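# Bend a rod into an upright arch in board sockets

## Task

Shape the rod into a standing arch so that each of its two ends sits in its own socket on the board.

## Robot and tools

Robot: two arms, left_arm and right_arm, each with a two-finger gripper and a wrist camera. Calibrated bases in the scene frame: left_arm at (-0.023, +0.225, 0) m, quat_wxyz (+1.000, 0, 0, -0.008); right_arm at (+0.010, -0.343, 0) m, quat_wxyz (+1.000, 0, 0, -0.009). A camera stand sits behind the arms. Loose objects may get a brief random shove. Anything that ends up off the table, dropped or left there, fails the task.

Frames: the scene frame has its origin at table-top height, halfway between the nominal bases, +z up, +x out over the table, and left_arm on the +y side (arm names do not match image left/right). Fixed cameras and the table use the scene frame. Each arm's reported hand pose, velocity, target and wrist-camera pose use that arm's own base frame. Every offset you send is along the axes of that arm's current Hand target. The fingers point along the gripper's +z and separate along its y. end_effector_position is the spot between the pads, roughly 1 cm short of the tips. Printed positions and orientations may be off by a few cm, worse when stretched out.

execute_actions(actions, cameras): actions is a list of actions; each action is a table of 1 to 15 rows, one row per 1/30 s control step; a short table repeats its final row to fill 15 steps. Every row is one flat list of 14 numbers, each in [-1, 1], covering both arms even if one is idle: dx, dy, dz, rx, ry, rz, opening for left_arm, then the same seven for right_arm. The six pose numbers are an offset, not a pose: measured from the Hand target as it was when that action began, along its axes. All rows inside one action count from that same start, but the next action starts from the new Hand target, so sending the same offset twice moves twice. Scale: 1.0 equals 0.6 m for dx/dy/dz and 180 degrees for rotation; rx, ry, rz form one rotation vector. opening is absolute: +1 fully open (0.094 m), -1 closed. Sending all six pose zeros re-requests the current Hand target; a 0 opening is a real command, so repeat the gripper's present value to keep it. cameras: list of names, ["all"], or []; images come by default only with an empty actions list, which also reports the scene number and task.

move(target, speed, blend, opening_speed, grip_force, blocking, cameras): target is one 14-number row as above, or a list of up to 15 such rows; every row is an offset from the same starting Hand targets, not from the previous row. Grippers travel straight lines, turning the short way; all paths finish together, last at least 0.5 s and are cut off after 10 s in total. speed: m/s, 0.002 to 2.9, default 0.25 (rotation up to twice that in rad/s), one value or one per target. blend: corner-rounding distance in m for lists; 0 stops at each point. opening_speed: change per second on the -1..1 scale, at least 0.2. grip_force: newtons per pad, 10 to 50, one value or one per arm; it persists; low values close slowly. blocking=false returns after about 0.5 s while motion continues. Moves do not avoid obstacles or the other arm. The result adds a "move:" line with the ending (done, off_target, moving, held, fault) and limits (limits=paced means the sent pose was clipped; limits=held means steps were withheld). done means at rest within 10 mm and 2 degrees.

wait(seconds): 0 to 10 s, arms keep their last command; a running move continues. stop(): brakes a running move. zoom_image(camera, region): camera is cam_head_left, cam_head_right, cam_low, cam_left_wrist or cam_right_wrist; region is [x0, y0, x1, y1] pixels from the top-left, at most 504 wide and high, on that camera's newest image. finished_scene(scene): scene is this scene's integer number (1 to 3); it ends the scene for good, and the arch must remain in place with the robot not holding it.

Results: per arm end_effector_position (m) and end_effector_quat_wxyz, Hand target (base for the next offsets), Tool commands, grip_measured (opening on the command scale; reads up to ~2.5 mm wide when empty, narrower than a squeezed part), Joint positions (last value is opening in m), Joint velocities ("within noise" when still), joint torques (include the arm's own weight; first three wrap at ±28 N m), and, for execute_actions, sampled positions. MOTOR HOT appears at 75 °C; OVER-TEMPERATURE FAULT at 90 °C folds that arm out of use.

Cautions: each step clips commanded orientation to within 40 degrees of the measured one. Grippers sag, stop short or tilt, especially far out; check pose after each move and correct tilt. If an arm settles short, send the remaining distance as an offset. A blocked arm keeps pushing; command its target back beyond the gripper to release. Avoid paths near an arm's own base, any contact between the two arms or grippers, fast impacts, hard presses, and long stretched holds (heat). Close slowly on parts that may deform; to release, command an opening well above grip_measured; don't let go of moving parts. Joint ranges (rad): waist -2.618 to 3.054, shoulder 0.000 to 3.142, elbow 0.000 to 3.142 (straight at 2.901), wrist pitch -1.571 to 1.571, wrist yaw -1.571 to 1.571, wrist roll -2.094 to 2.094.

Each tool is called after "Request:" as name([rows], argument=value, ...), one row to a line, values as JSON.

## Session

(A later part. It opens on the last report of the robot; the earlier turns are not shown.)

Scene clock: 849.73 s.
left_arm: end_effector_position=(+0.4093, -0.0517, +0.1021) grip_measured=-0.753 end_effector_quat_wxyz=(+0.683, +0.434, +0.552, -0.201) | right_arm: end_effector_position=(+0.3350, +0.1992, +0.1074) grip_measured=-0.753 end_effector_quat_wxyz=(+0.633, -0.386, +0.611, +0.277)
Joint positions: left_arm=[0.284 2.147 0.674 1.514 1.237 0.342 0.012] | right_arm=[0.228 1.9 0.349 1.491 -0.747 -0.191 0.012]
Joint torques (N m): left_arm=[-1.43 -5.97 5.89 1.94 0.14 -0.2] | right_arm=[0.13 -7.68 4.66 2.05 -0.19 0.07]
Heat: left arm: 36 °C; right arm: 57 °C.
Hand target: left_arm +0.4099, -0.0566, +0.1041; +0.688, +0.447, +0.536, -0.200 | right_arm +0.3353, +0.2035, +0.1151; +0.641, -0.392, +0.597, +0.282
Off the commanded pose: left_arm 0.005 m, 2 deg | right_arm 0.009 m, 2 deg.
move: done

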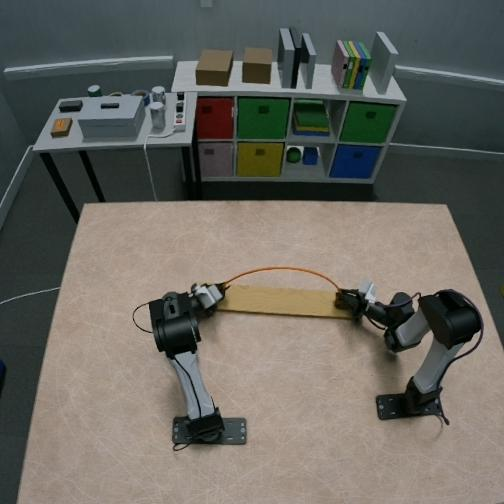

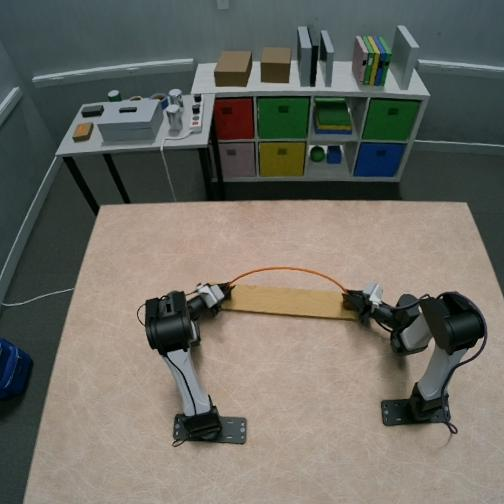

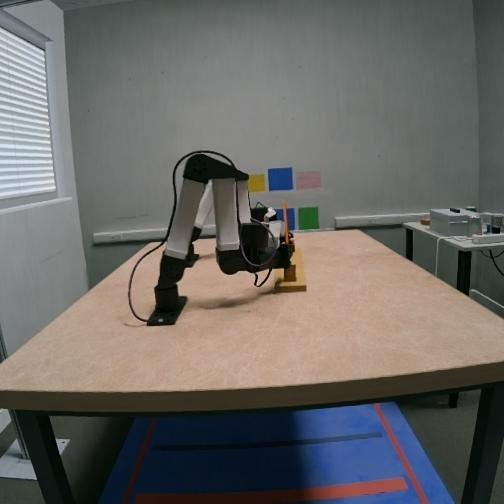

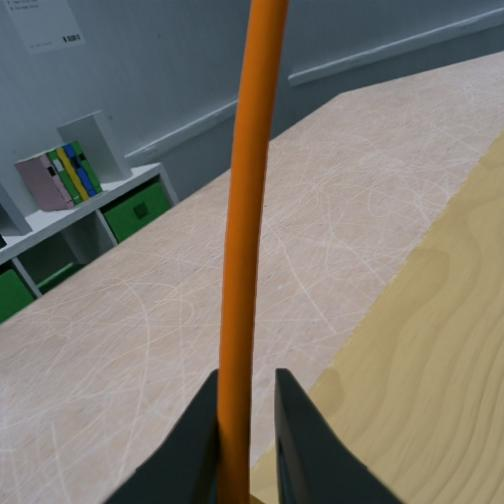

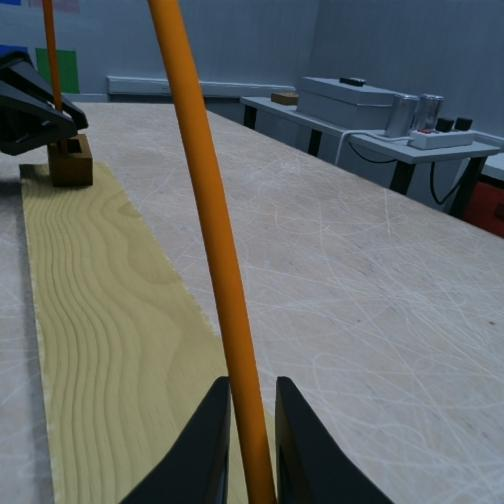

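Request:
move(target=[0, 0, 0, 0, 0, 0, -1, 0, 0, 0, 0, 0, 0, -1], opening_speed=0.4, speed=0.05, cameras=["all"])

Request:
zoom_image(camera="cam_low", region=[240, 180, 340, 300])

Request:
zoom_image(camera="cam_right_wrist", region=[0, 60, 140, 200])

Request:
zoom_image(camera="cam_head_right", region=[325, 270, 375, 320])

Scene clock: 880.67 s.
left_arm: end_effector_position=(+0.4099, -0.0515, +0.1027) grip_measured=-0.926 end_effector_quat_wxyz=(+0.683, +0.435, +0.551, -0.200) | right_arm: end_effector_position=(+0.3351, +0.1992, +0.1075) grip_measured=-0.897 end_effector_quat_wxyz=(+0.635, -0.388, +0.609, +0.274)
Joint positions: left_arm=[0.284 2.147 0.676 1.514 1.237 0.342 0.003] | right_arm=[0.228 1.9 0.349 1.491 -0.747 -0.2 0.005]
Joint torques (N m): left_arm=[-1.44 -6.01 5.64 1.95 0.12 -0.19] | right_arm=[0.14 -7.68 4.62 2.05 -0.2 0.07]
Heat: left arm: 35 °C; right arm: 56 °C.
Hand target: left_arm +0.4099, -0.0566, +0.1041; +0.688, +0.447, +0.536, -0.200 | right_arm +0.3353, +0.2035, +0.1150; +0.641, -0.392, +0.597, +0.282
Off the commanded pose: left_arm 0.005 m, 2 deg | right_arm 0.009 m, 2 deg.
move: done

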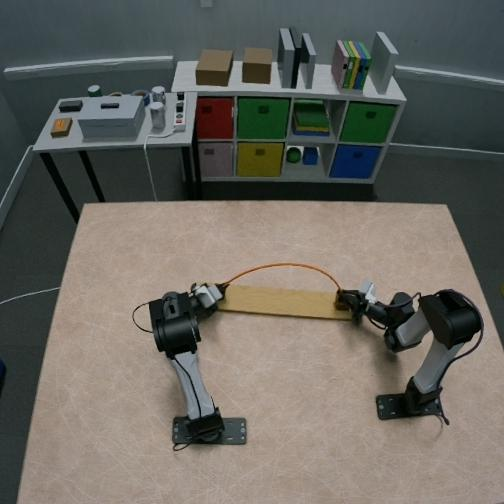

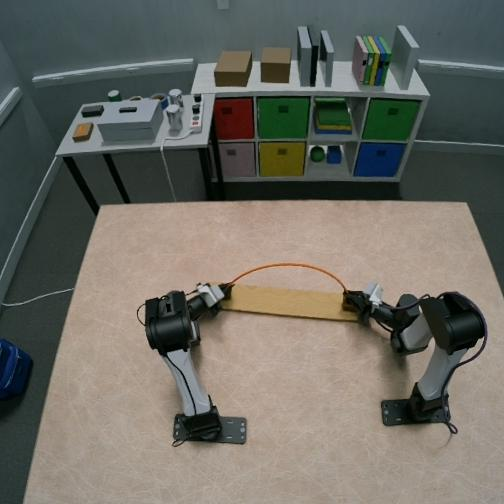

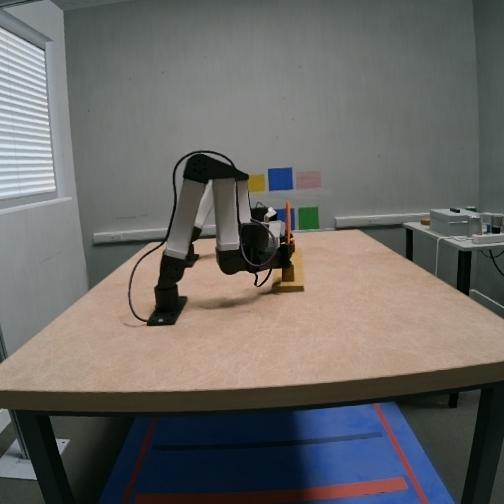

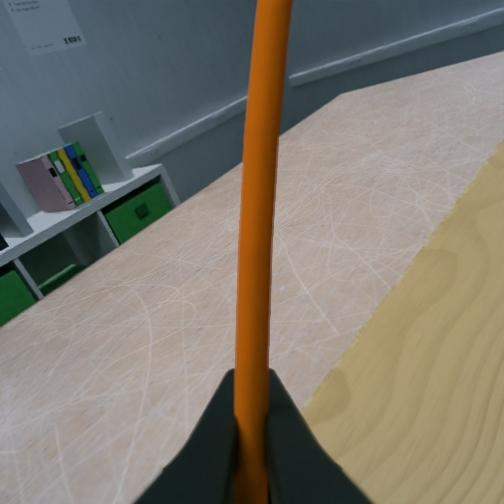

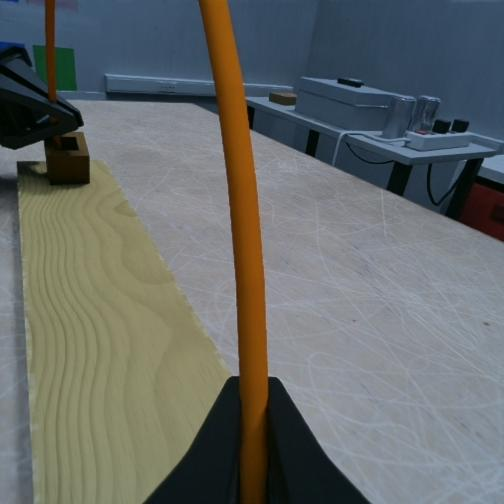

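Scaled by 4.200.

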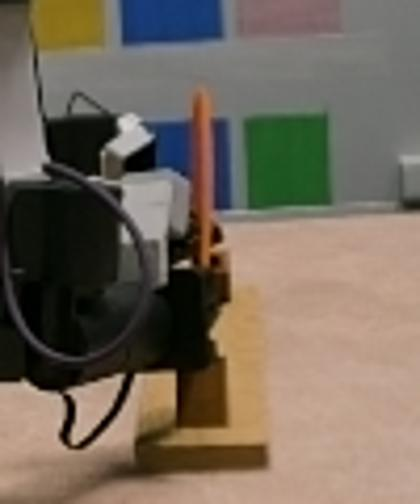

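Scaled by 3.600.

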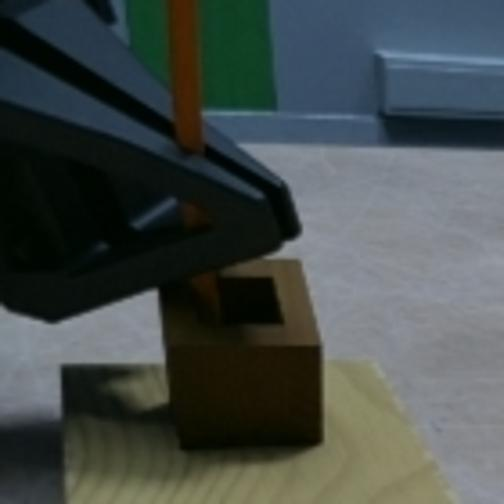

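Scaled by 10.080.

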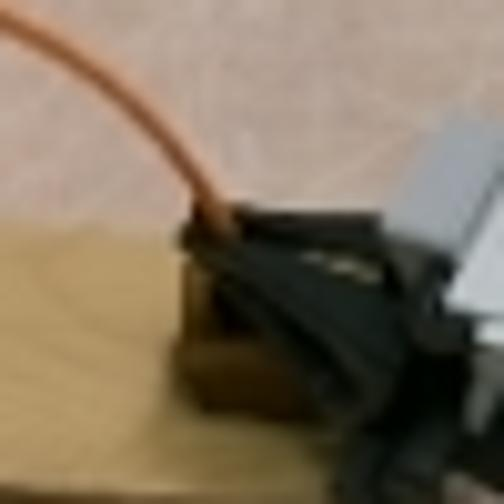

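Request:
move(target=[0.0015, 0.0235, 0.0151, 0, 0, 0, -1, -0.0065, -0.0124, 0.0071, 0, 0, 0, -1], speed=0.06, cameras=["all"])

Request:
zoom_image(camera="cam_low", region=[240, 180, 340, 300])

Request:
zoom_image(camera="cam_right_wrist", region=[0, 60, 140, 200])

Request:
zoom_image(camera="cam_head_right", region=[325, 270, 375, 320])

Scene clock: 912.03 s.
left_arm: end_effector_position=(+0.4207, -0.0521, +0.1057) grip_measured=-0.927 end_effector_quat_wxyz=(+0.686, +0.438, +0.546, -0.199) | right_arm: end_effector_position=(+0.3398, +0.2005, +0.1088) grip_measured=-0.897 end_effector_quat_wxyz=(+0.634, -0.389, +0.609, +0.275)
Joint positions: left_arm=[0.275 2.162 0.726 1.495 1.234 0.338 0.003] | right_arm=[0.228 1.9 0.37 1.47 -0.748 -0.2 0.005]
Joint torques (N m): left_arm=[-1.76 -6.95 7.45 1.51 0.03 -0.16] | right_arm=[-0.57 -9.35 5.9 1.79 -0.27 0.08]
Heat: left arm: 35 °C; right arm: 54 °C.
Hand target: left_arm +0.4259, -0.0566, +0.1090; +0.688, +0.447, +0.536, -0.200 | right_arm +0.3433, +0.2035, +0.1201; +0.641, -0.392, +0.597, +0.282
Off the commanded pose: left_arm 0.008 m, 1 deg | right_arm 0.012 m, 2 deg.
move: off_target (right_arm)

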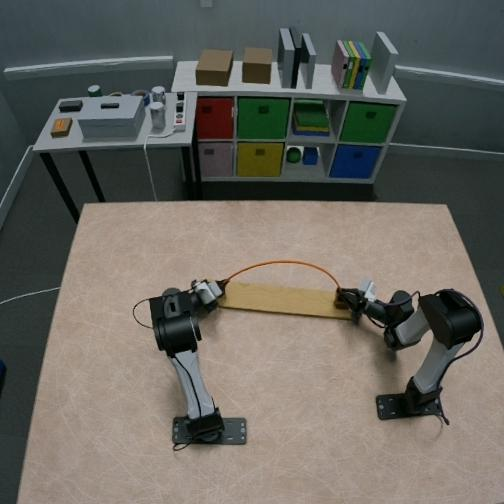

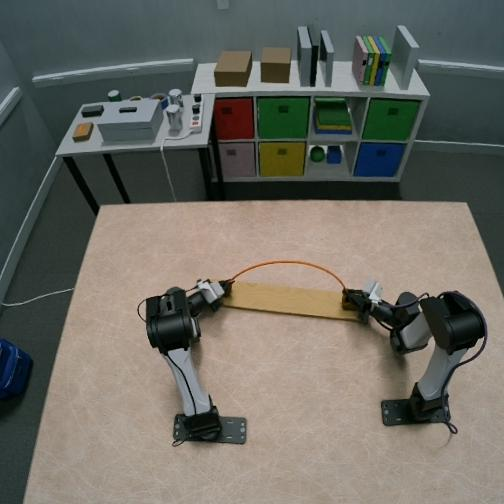

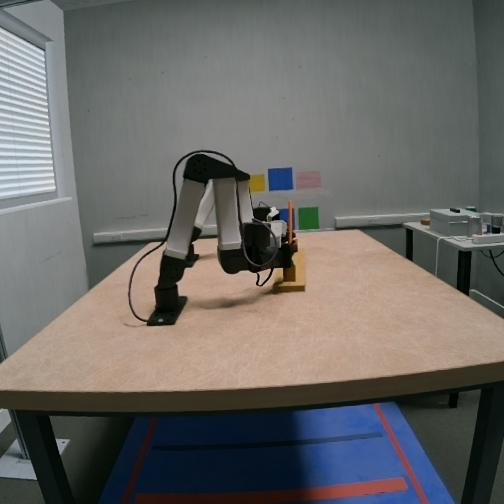

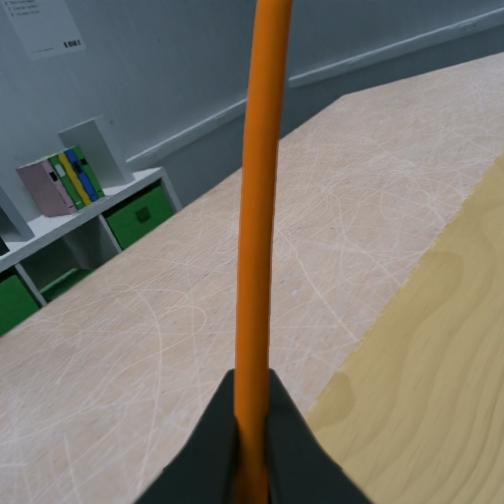

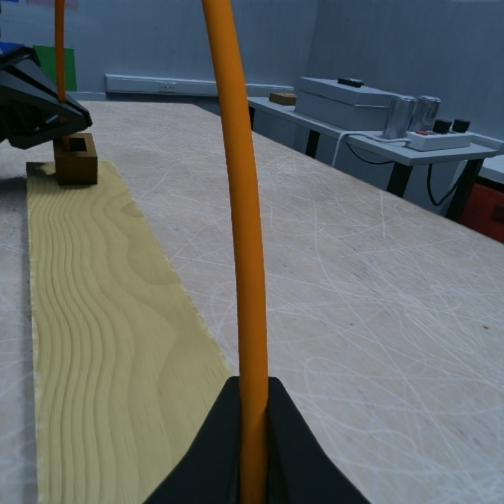

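Scaled by 4.200.

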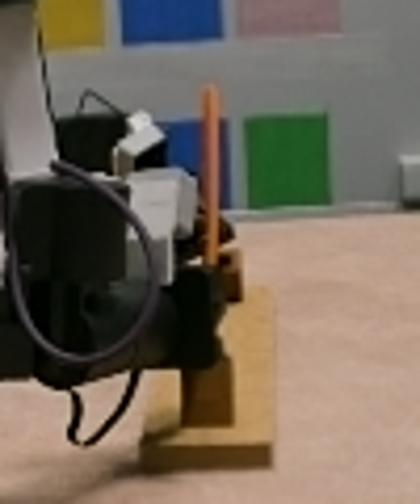

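Scaled by 3.600.

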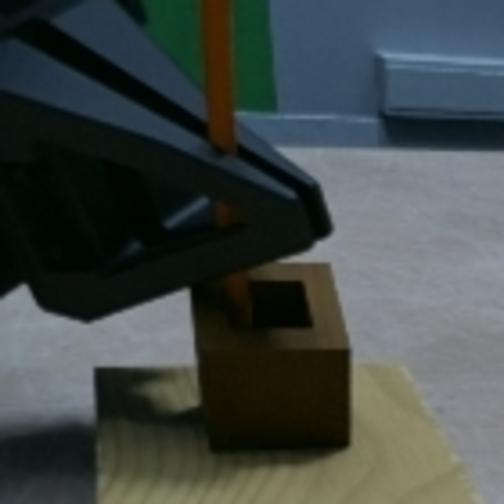

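Scaled by 10.080.

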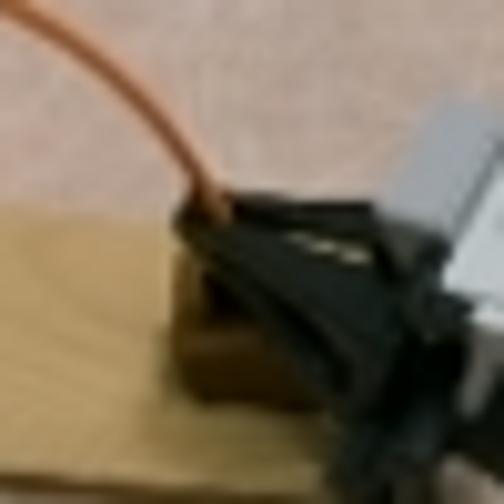

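Request:
move([
  [-0.0204, 0.0028, 0.0088, 0, 0, 0, -1, -0.0206, 0.0011, 0.0066, 0, 0, 0, -1],
  [-0.0101, 0.0255, 0.0256, 0, 0, 0, -1, -0.0189, -0.0099, 0.0139, 0, 0, 0, -1],
], speed=0.07, cameras=["all"])

Request:
zoom_image(camera="cam_low", region=[240, 180, 340, 300])

Request:
zoom_image(camera="cam_right_wrist", region=[0, 60, 140, 200])

Request:
zoom_image(camera="cam_head_right", region=[325, 270, 375, 320])

Scene clock: 936.47 s.
left_arm: end_effector_position=(+0.4389, -0.0569, +0.1137) grip_measured=-0.927 end_effector_quat_wxyz=(+0.685, +0.435, +0.549, -0.201) | right_arm: end_effector_position=(+0.3478, +0.2036, +0.1168) grip_measured=-0.897 end_effector_quat_wxyz=(+0.631, -0.389, +0.611, +0.277)
Joint positions: left_arm=[0.247 2.156 0.794 1.415 1.203 0.335 0.003] | right_arm=[0.231 1.86 0.409 1.384 -0.748 -0.2 0.005]
Joint torques (N m): left_arm=[-1.78 -8.29 8.02 1.43 0.05 -0.07] | right_arm=[0.28 -10.39 6.52 1.75 -0.13 0.08]
Heat: left arm: 35 °C; right arm: 52 °C.
Hand target: left_arm +0.4439, -0.0625, +0.1211; +0.688, +0.447, +0.537, -0.200 | right_arm +0.3513, +0.2085, +0.1319; +0.641, -0.392, +0.597, +0.282
Off the commanded pose: left_arm 0.011 m, 2 deg | right_arm 0.016 m, 2 deg.
move: off_target (left_arm, right_arm)

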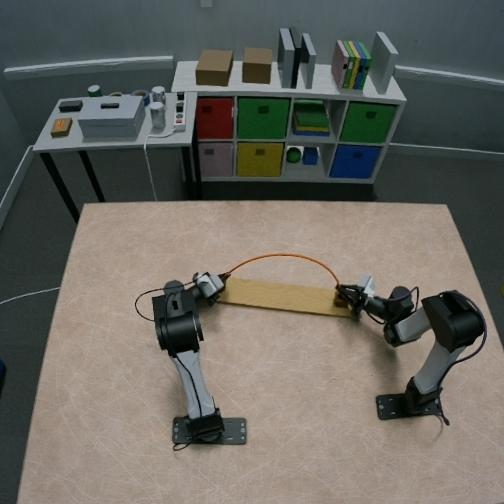

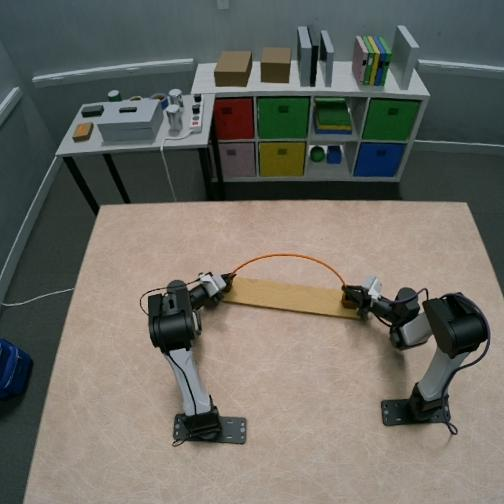

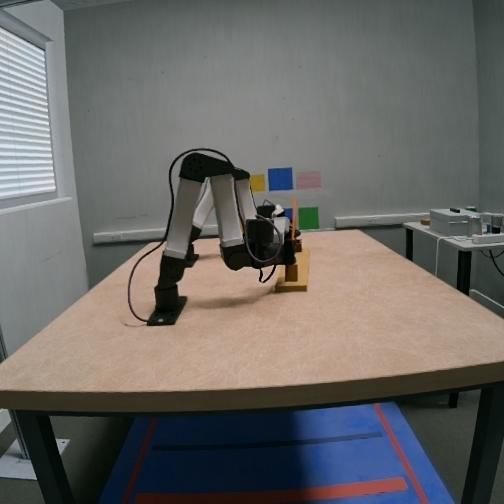

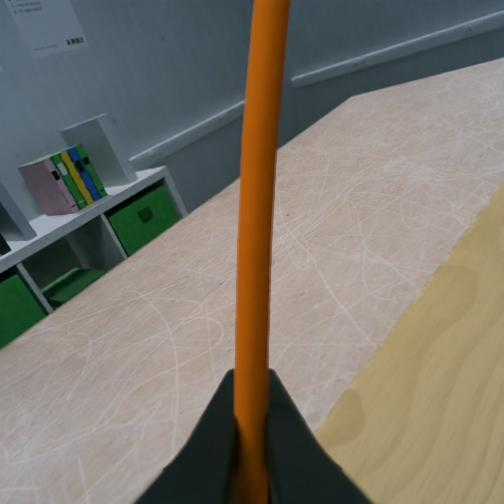

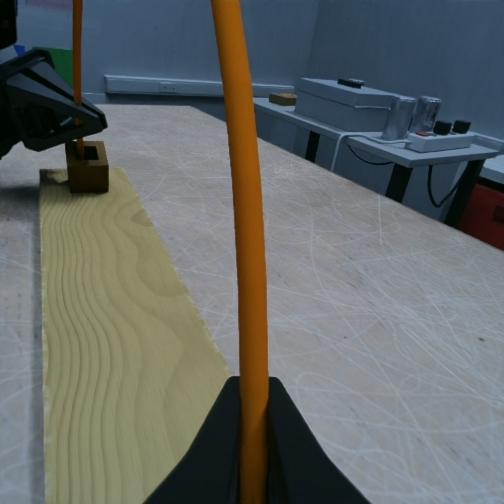

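Scaled by 4.200.

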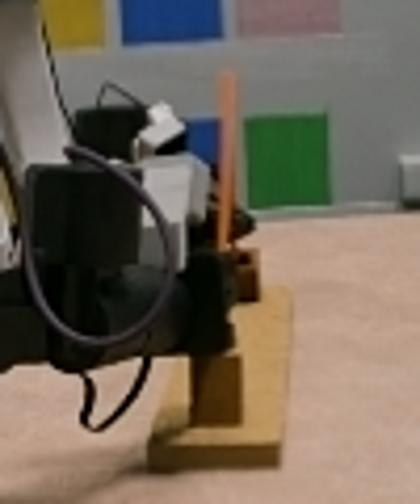

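Scaled by 3.600.

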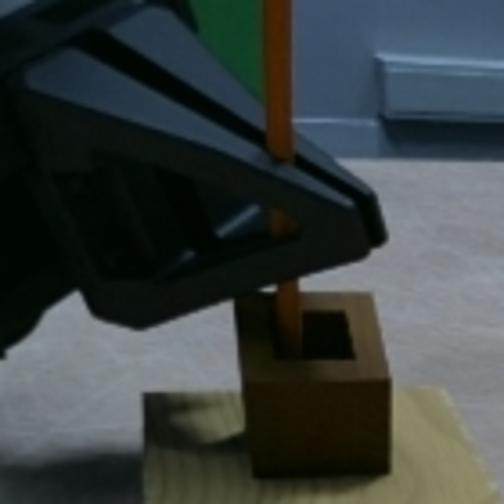

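Scaled by 10.080.

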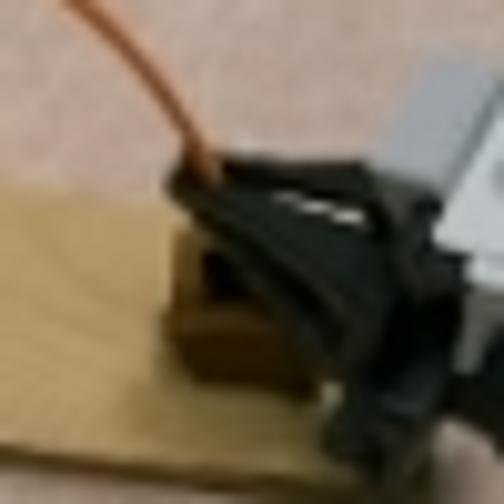

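Request:
move([
  [-0.0197, 0.0045, 0.0060, 0, 0, 0, -1, 0, 0, 0, 0, 0, 0, -1],
  [-0.0117, 0.0222, 0.0191, 0, 0, 0, -1, 0, 0, 0, 0, 0, 0, -1],
], speed=0.07, cameras=["all"])

Request:
zoom_image(camera="cam_low", region=[240, 180, 340, 300])

Request:
zoom_image(camera="cam_right_wrist", region=[0, 60, 140, 200])

Request:
zoom_image(camera="cam_head_right", region=[325, 270, 375, 320])

Scene clock: 949.60 s.
left_arm: end_effector_position=(+0.4524, -0.0610, +0.1206) grip_measured=-0.927 end_effector_quat_wxyz=(+0.681, +0.432, +0.553, -0.207) | right_arm: end_effector_position=(+0.3478, +0.2036, +0.1168) grip_measured=-0.897 end_effector_quat_wxyz=(+0.630, -0.386, +0.613, +0.280)
Joint positions: left_arm=[0.227 2.145 0.849 1.333 1.185 0.335 0.003] | right_arm=[0.231 1.86 0.409 1.384 -0.748 -0.189 0.005]
Joint torques (N m): left_arm=[-1.76 -9.28 8.72 1.48 0.05 -0.03] | right_arm=[0.27 -10.39 6.52 1.75 -0.13 0.08]
Heat: left arm: 37 °C; right arm: 50 °C.
Hand target: left_arm +0.4580, -0.0666, +0.1333; +0.688, +0.447, +0.536, -0.200 | right_arm +0.3513, +0.2085, +0.1319; +0.641, -0.392, +0.597, +0.282
Off the commanded pose: left_arm 0.015 m, 3 deg | right_arm 0.016 m, 2 deg.
move: off_target (left_arm, right_arm)

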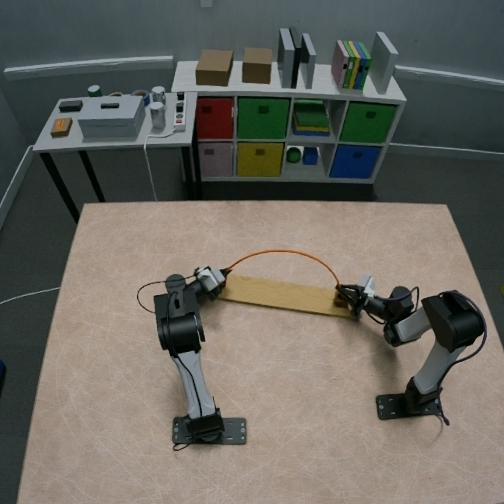

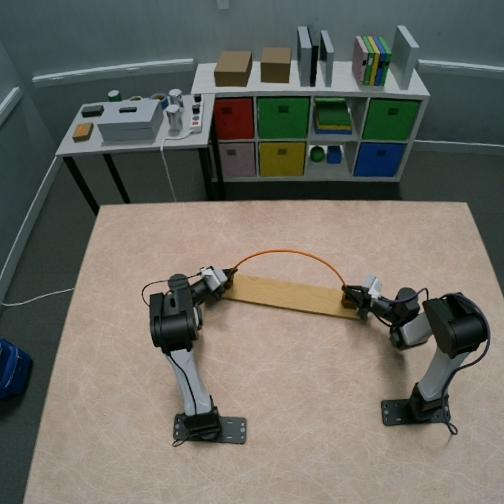

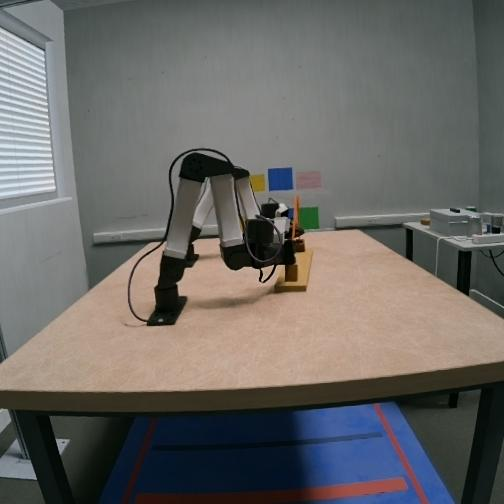

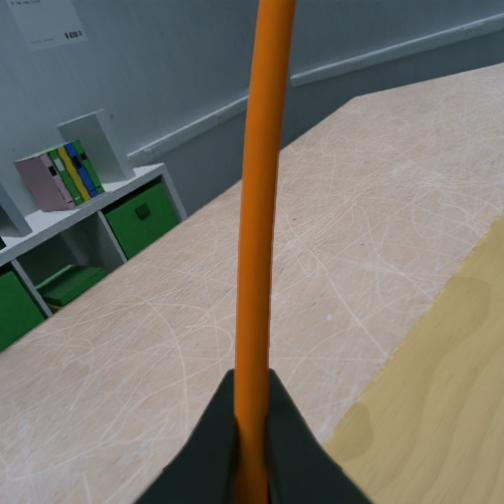

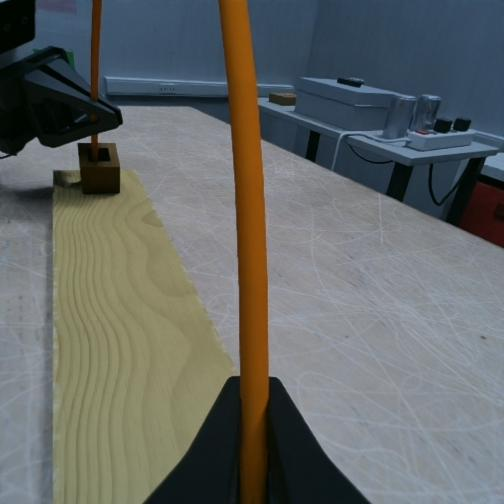

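Scaled by 4.200.

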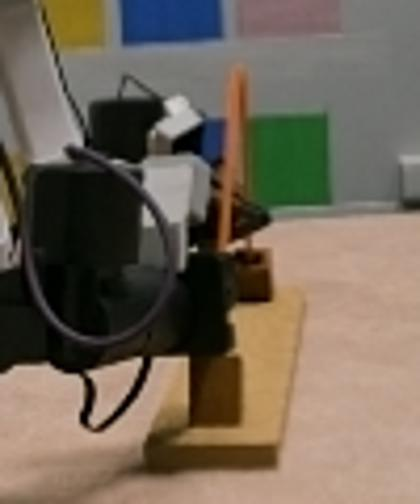

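Scaled by 3.600.

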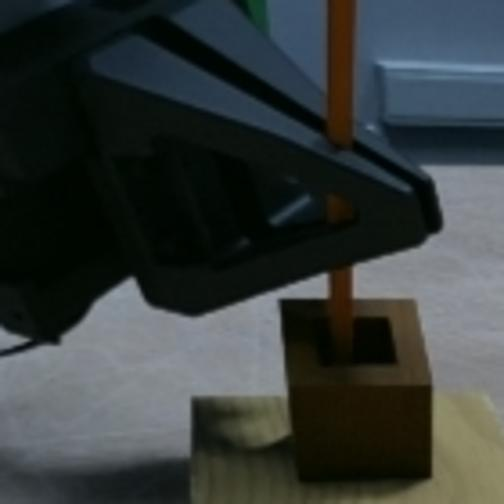

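Scaled by 10.080.

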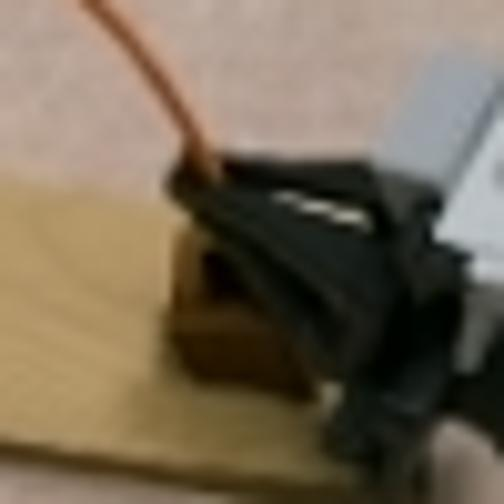

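Request:
move([
  [-0.0027, -0.0069, 0.0111, 0, 0, 0, -1, -0.0007, 0.0036, 0.0056, 0, 0, 0, -1],
  [0.0041, 0.0082, 0.0223, 0, 0, 0, -1, -0.0007, 0.0036, 0.0056, 0, 0, 0, -1],
], speed=0.07, cameras=["all"])

Request:
zoom_image(camera="cam_low", region=[240, 180, 340, 300])

Request:
zoom_image(camera="cam_right_wrist", region=[20, 60, 160, 200])

Request:
zoom_image(camera="cam_head_right", region=[325, 270, 375, 320])

Scene clock: 959.07 s.
left_arm: end_effector_position=(+0.4650, -0.0666, +0.1289) grip_measured=-0.927 end_effector_quat_wxyz=(+0.686, +0.432, +0.550, -0.201) | right_arm: end_effector_position=(+0.3495, +0.2041, +0.1173) grip_measured=-0.897 end_effector_quat_wxyz=(+0.631, -0.383, +0.615, +0.278)
Joint positions: left_arm=[0.203 2.145 0.896 1.3 1.154 0.335 0.003] | right_arm=[0.236 1.86 0.412 1.382 -0.734 -0.188 0.005]
Joint torques (N m): left_arm=[-2.09 -7.71 9.07 1.52 0.07 0.02] | right_arm=[1.25 -10.18 6.6 1.77 -0.12 0.06]
Heat: left arm: 37 °C; right arm: 49 °C.
Hand target: left_arm +0.4700, -0.0747, +0.1333; +0.688, +0.447, +0.536, -0.200 | right_arm +0.3513, +0.2126, +0.1319; +0.641, -0.392, +0.597, +0.282
Off the commanded pose: left_arm 0.010 m, 2 deg | right_arm 0.017 m, 3 deg.
move: off_target (right_arm)

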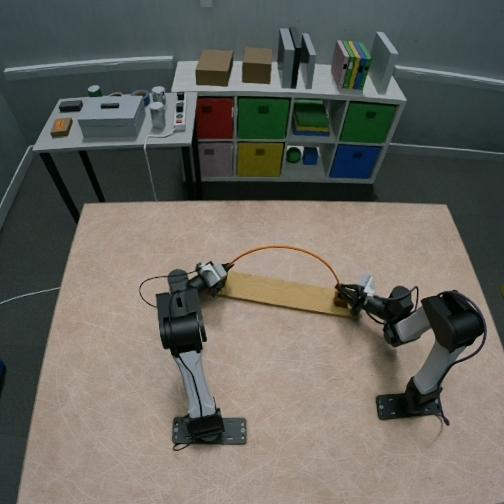

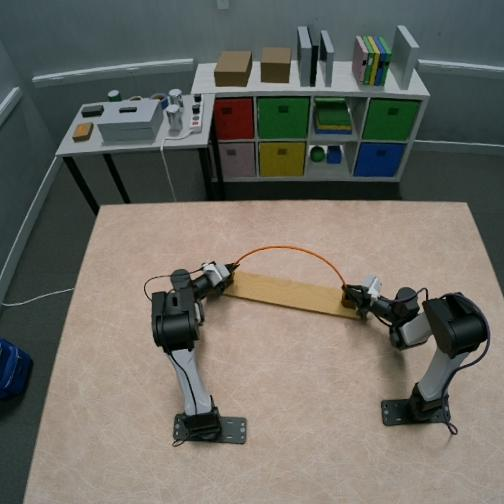

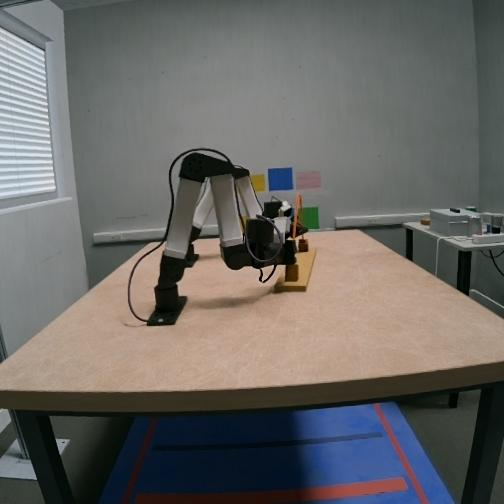

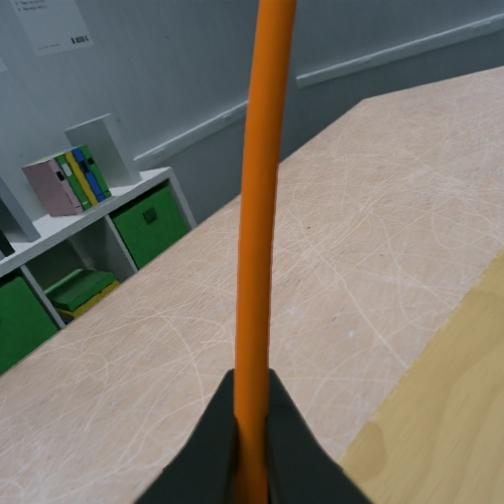

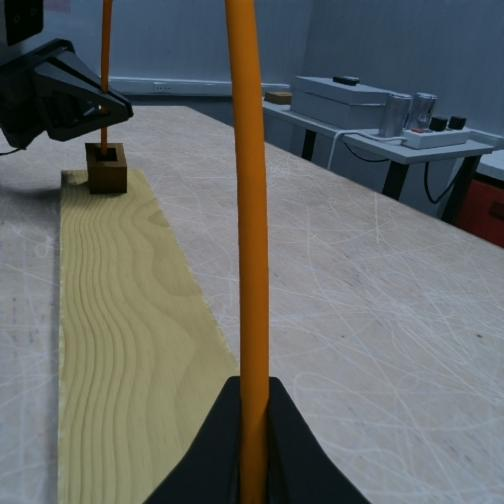

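Scaled by 4.200.

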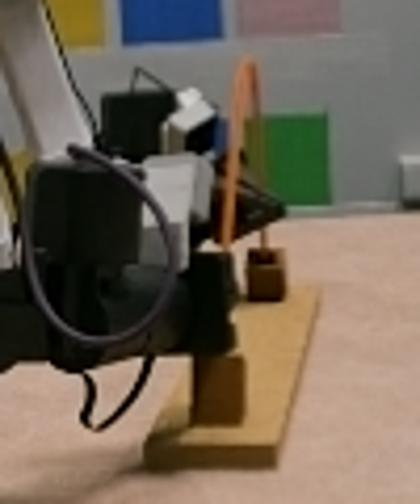

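Scaled by 3.600.

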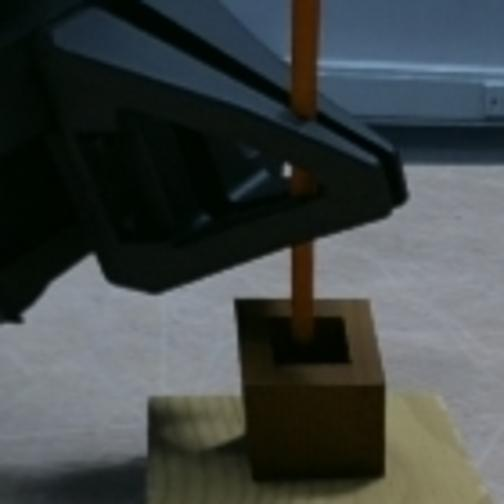

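Scaled by 10.080.

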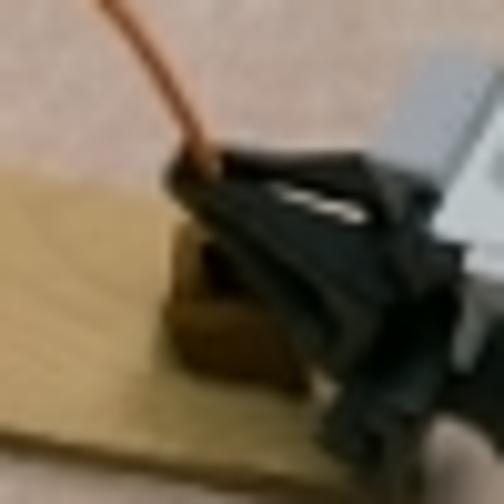

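Request:
move([
  [0.0051, 0.0113, 0.0084, 0, 0, 0, -1, 0, 0, 0, 0, 0, 0, -1],
  [0.0279, 0.0055, 0.0023, 0, 0, 0, -1, 0, 0, 0, 0, 0, 0, -1],
], speed=0.06, cameras=["all"])

Request:
zoom_image(camera="cam_right_wrist", region=[20, 60, 160, 200])

Request:
zoom_image(camera="cam_low", region=[240, 180, 340, 300])

Scene clock: 974.30 s.
left_arm: end_effector_position=(+0.4775, -0.0650, +0.1148) grip_measured=-0.927 end_effector_quat_wxyz=(+0.680, +0.429, +0.558, -0.205) | right_arm: end_effector_position=(+0.3495, +0.2045, +0.1170) grip_measured=-0.897 end_effector_quat_wxyz=(+0.631, -0.382, +0.616, +0.278)
Joint positions: left_arm=[0.2 2.207 0.95 1.28 1.148 0.341 0.003] | right_arm=[0.238 1.86 0.412 1.381 -0.731 -0.186 0.005]
Joint torques (N m): left_arm=[-1.35 -7.58 8.17 1.96 0.2 0.08] | right_arm=[1.02 -10.19 6.61 1.77 -0.16 0.05]
Heat: left arm: 37 °C; right arm: 49 °C.
Hand target: left_arm +0.4790, -0.0706, +0.1192; +0.688, +0.447, +0.537, -0.200 | right_arm +0.3513, +0.2125, +0.1319; +0.641, -0.392, +0.597, +0.282
Off the commanded pose: left_arm 0.007 m, 3 deg | right_arm 0.017 m, 3 deg.
move: off_target (left_arm, right_arm)

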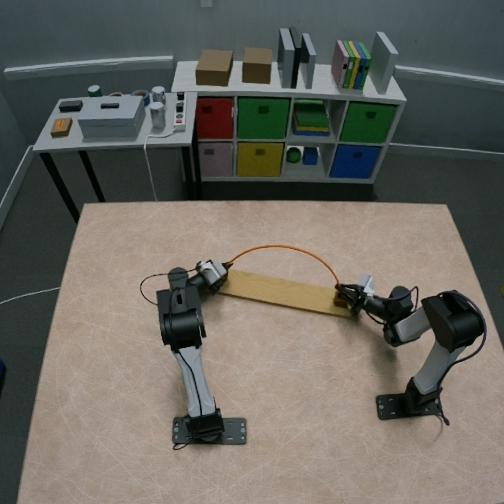

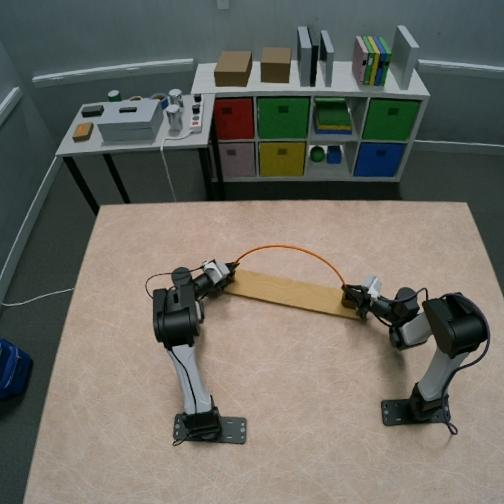

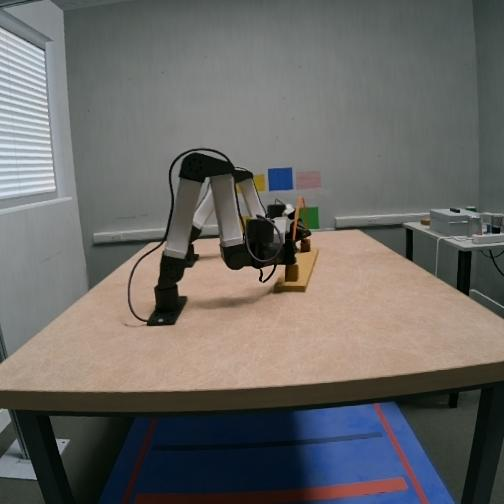

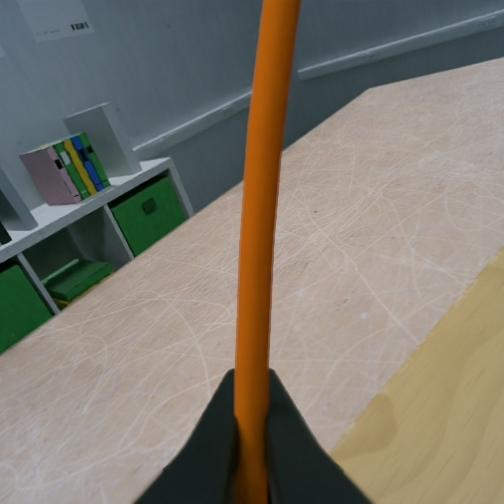

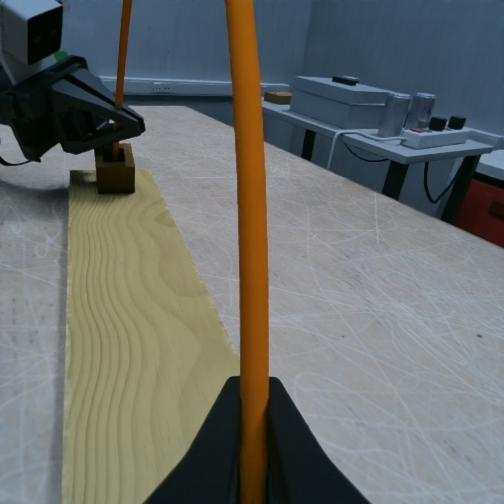

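Scaled by 3.600.

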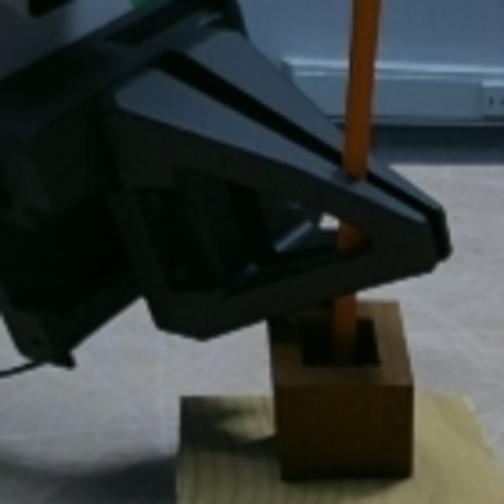

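Scaled by 4.200.

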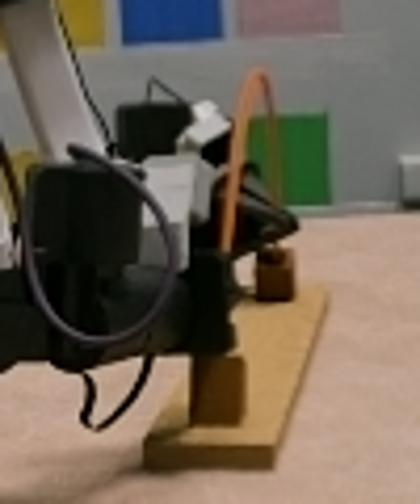

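Request:
move([
  [-0.0412, 0.0139, 0.0066, 0, 0, 0, -1, 0, 0, 0, 0, 0, 0, -1],
  [-0.0366, 0.0239, 0.0140, 0, 0, 0, -1, 0, 0, 0, 0, 0, 0, -1],
], speed=0.08, cameras=["all"])

Request:
zoom_image(camera="cam_right_wrist", region=[40, 60, 180, 200])

Request:
zoom_image(camera="cam_low", region=[240, 180, 340, 300])

Scene clock: 986.83 s.
left_arm: end_effector_position=(+0.4821, -0.0665, +0.1228) grip_measured=-0.927 end_effector_quat_wxyz=(+0.676, +0.425, +0.563, -0.211) | right_arm: end_effector_position=(+0.3497, +0.2045, +0.1172) grip_measured=-0.897 end_effector_quat_wxyz=(+0.631, -0.382, +0.615, +0.278)
Joint positions: left_arm=[0.195 2.184 0.972 1.222 1.145 0.335 0.003] | right_arm=[0.238 1.86 0.413 1.381 -0.731 -0.186 0.005]
Joint torques (N m): left_arm=[-2.03 -11.26 9.58 1.53 0.11 0.04] | right_arm=[1.03 -10.18 6.53 1.77 -0.16 0.05]
Heat: left arm: 37 °C; right arm: 48 °C.
Hand target: left_arm +0.4870, -0.0746, +0.1454; +0.688, +0.447, +0.536, -0.200 | right_arm +0.3513, +0.2125, +0.1319; +0.641, -0.392, +0.597, +0.282
Off the commanded pose: left_arm 0.024 m, 4 deg | right_arm 0.017 m, 3 deg.
move: off_target (left_arm, right_arm)

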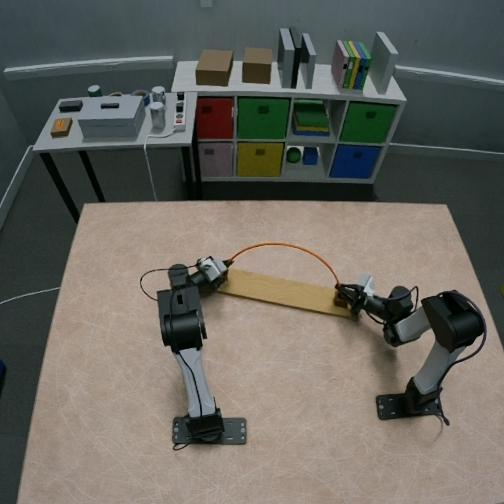

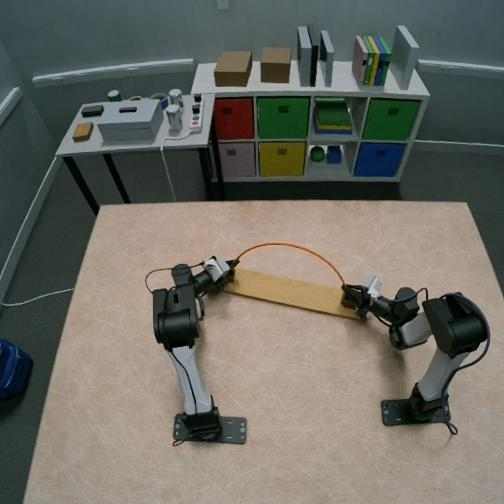

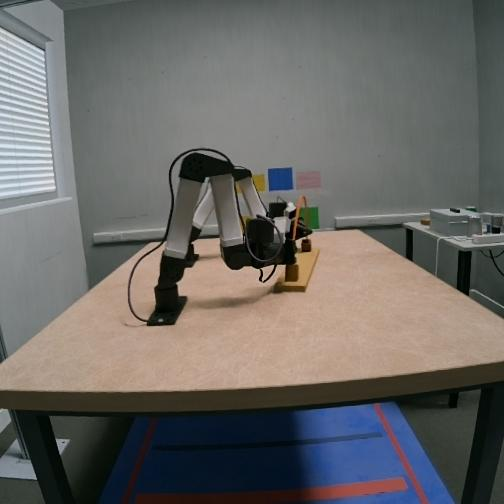

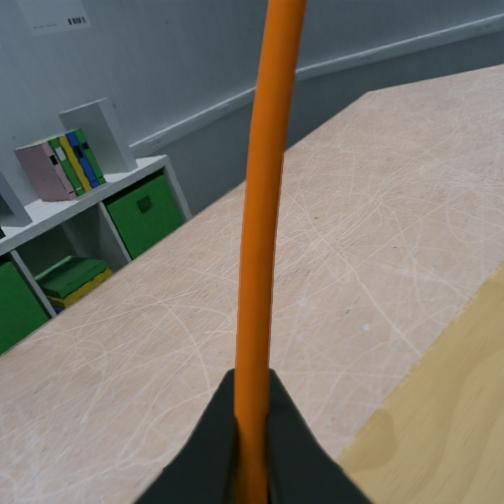

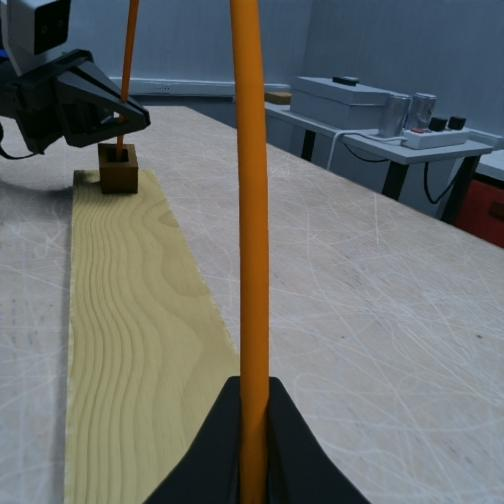

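Scaled by 3.600.

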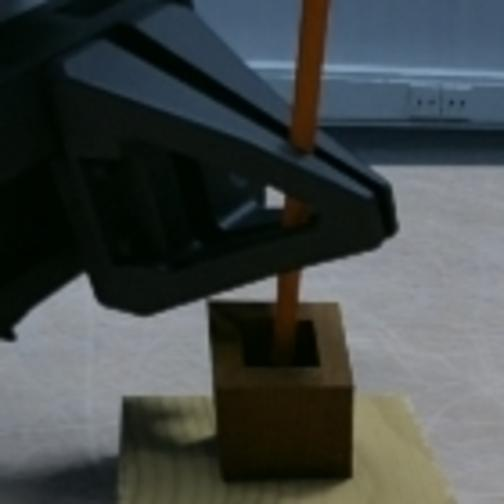

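Scaled by 4.200.

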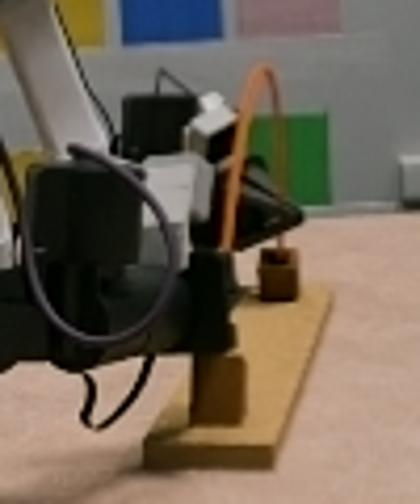

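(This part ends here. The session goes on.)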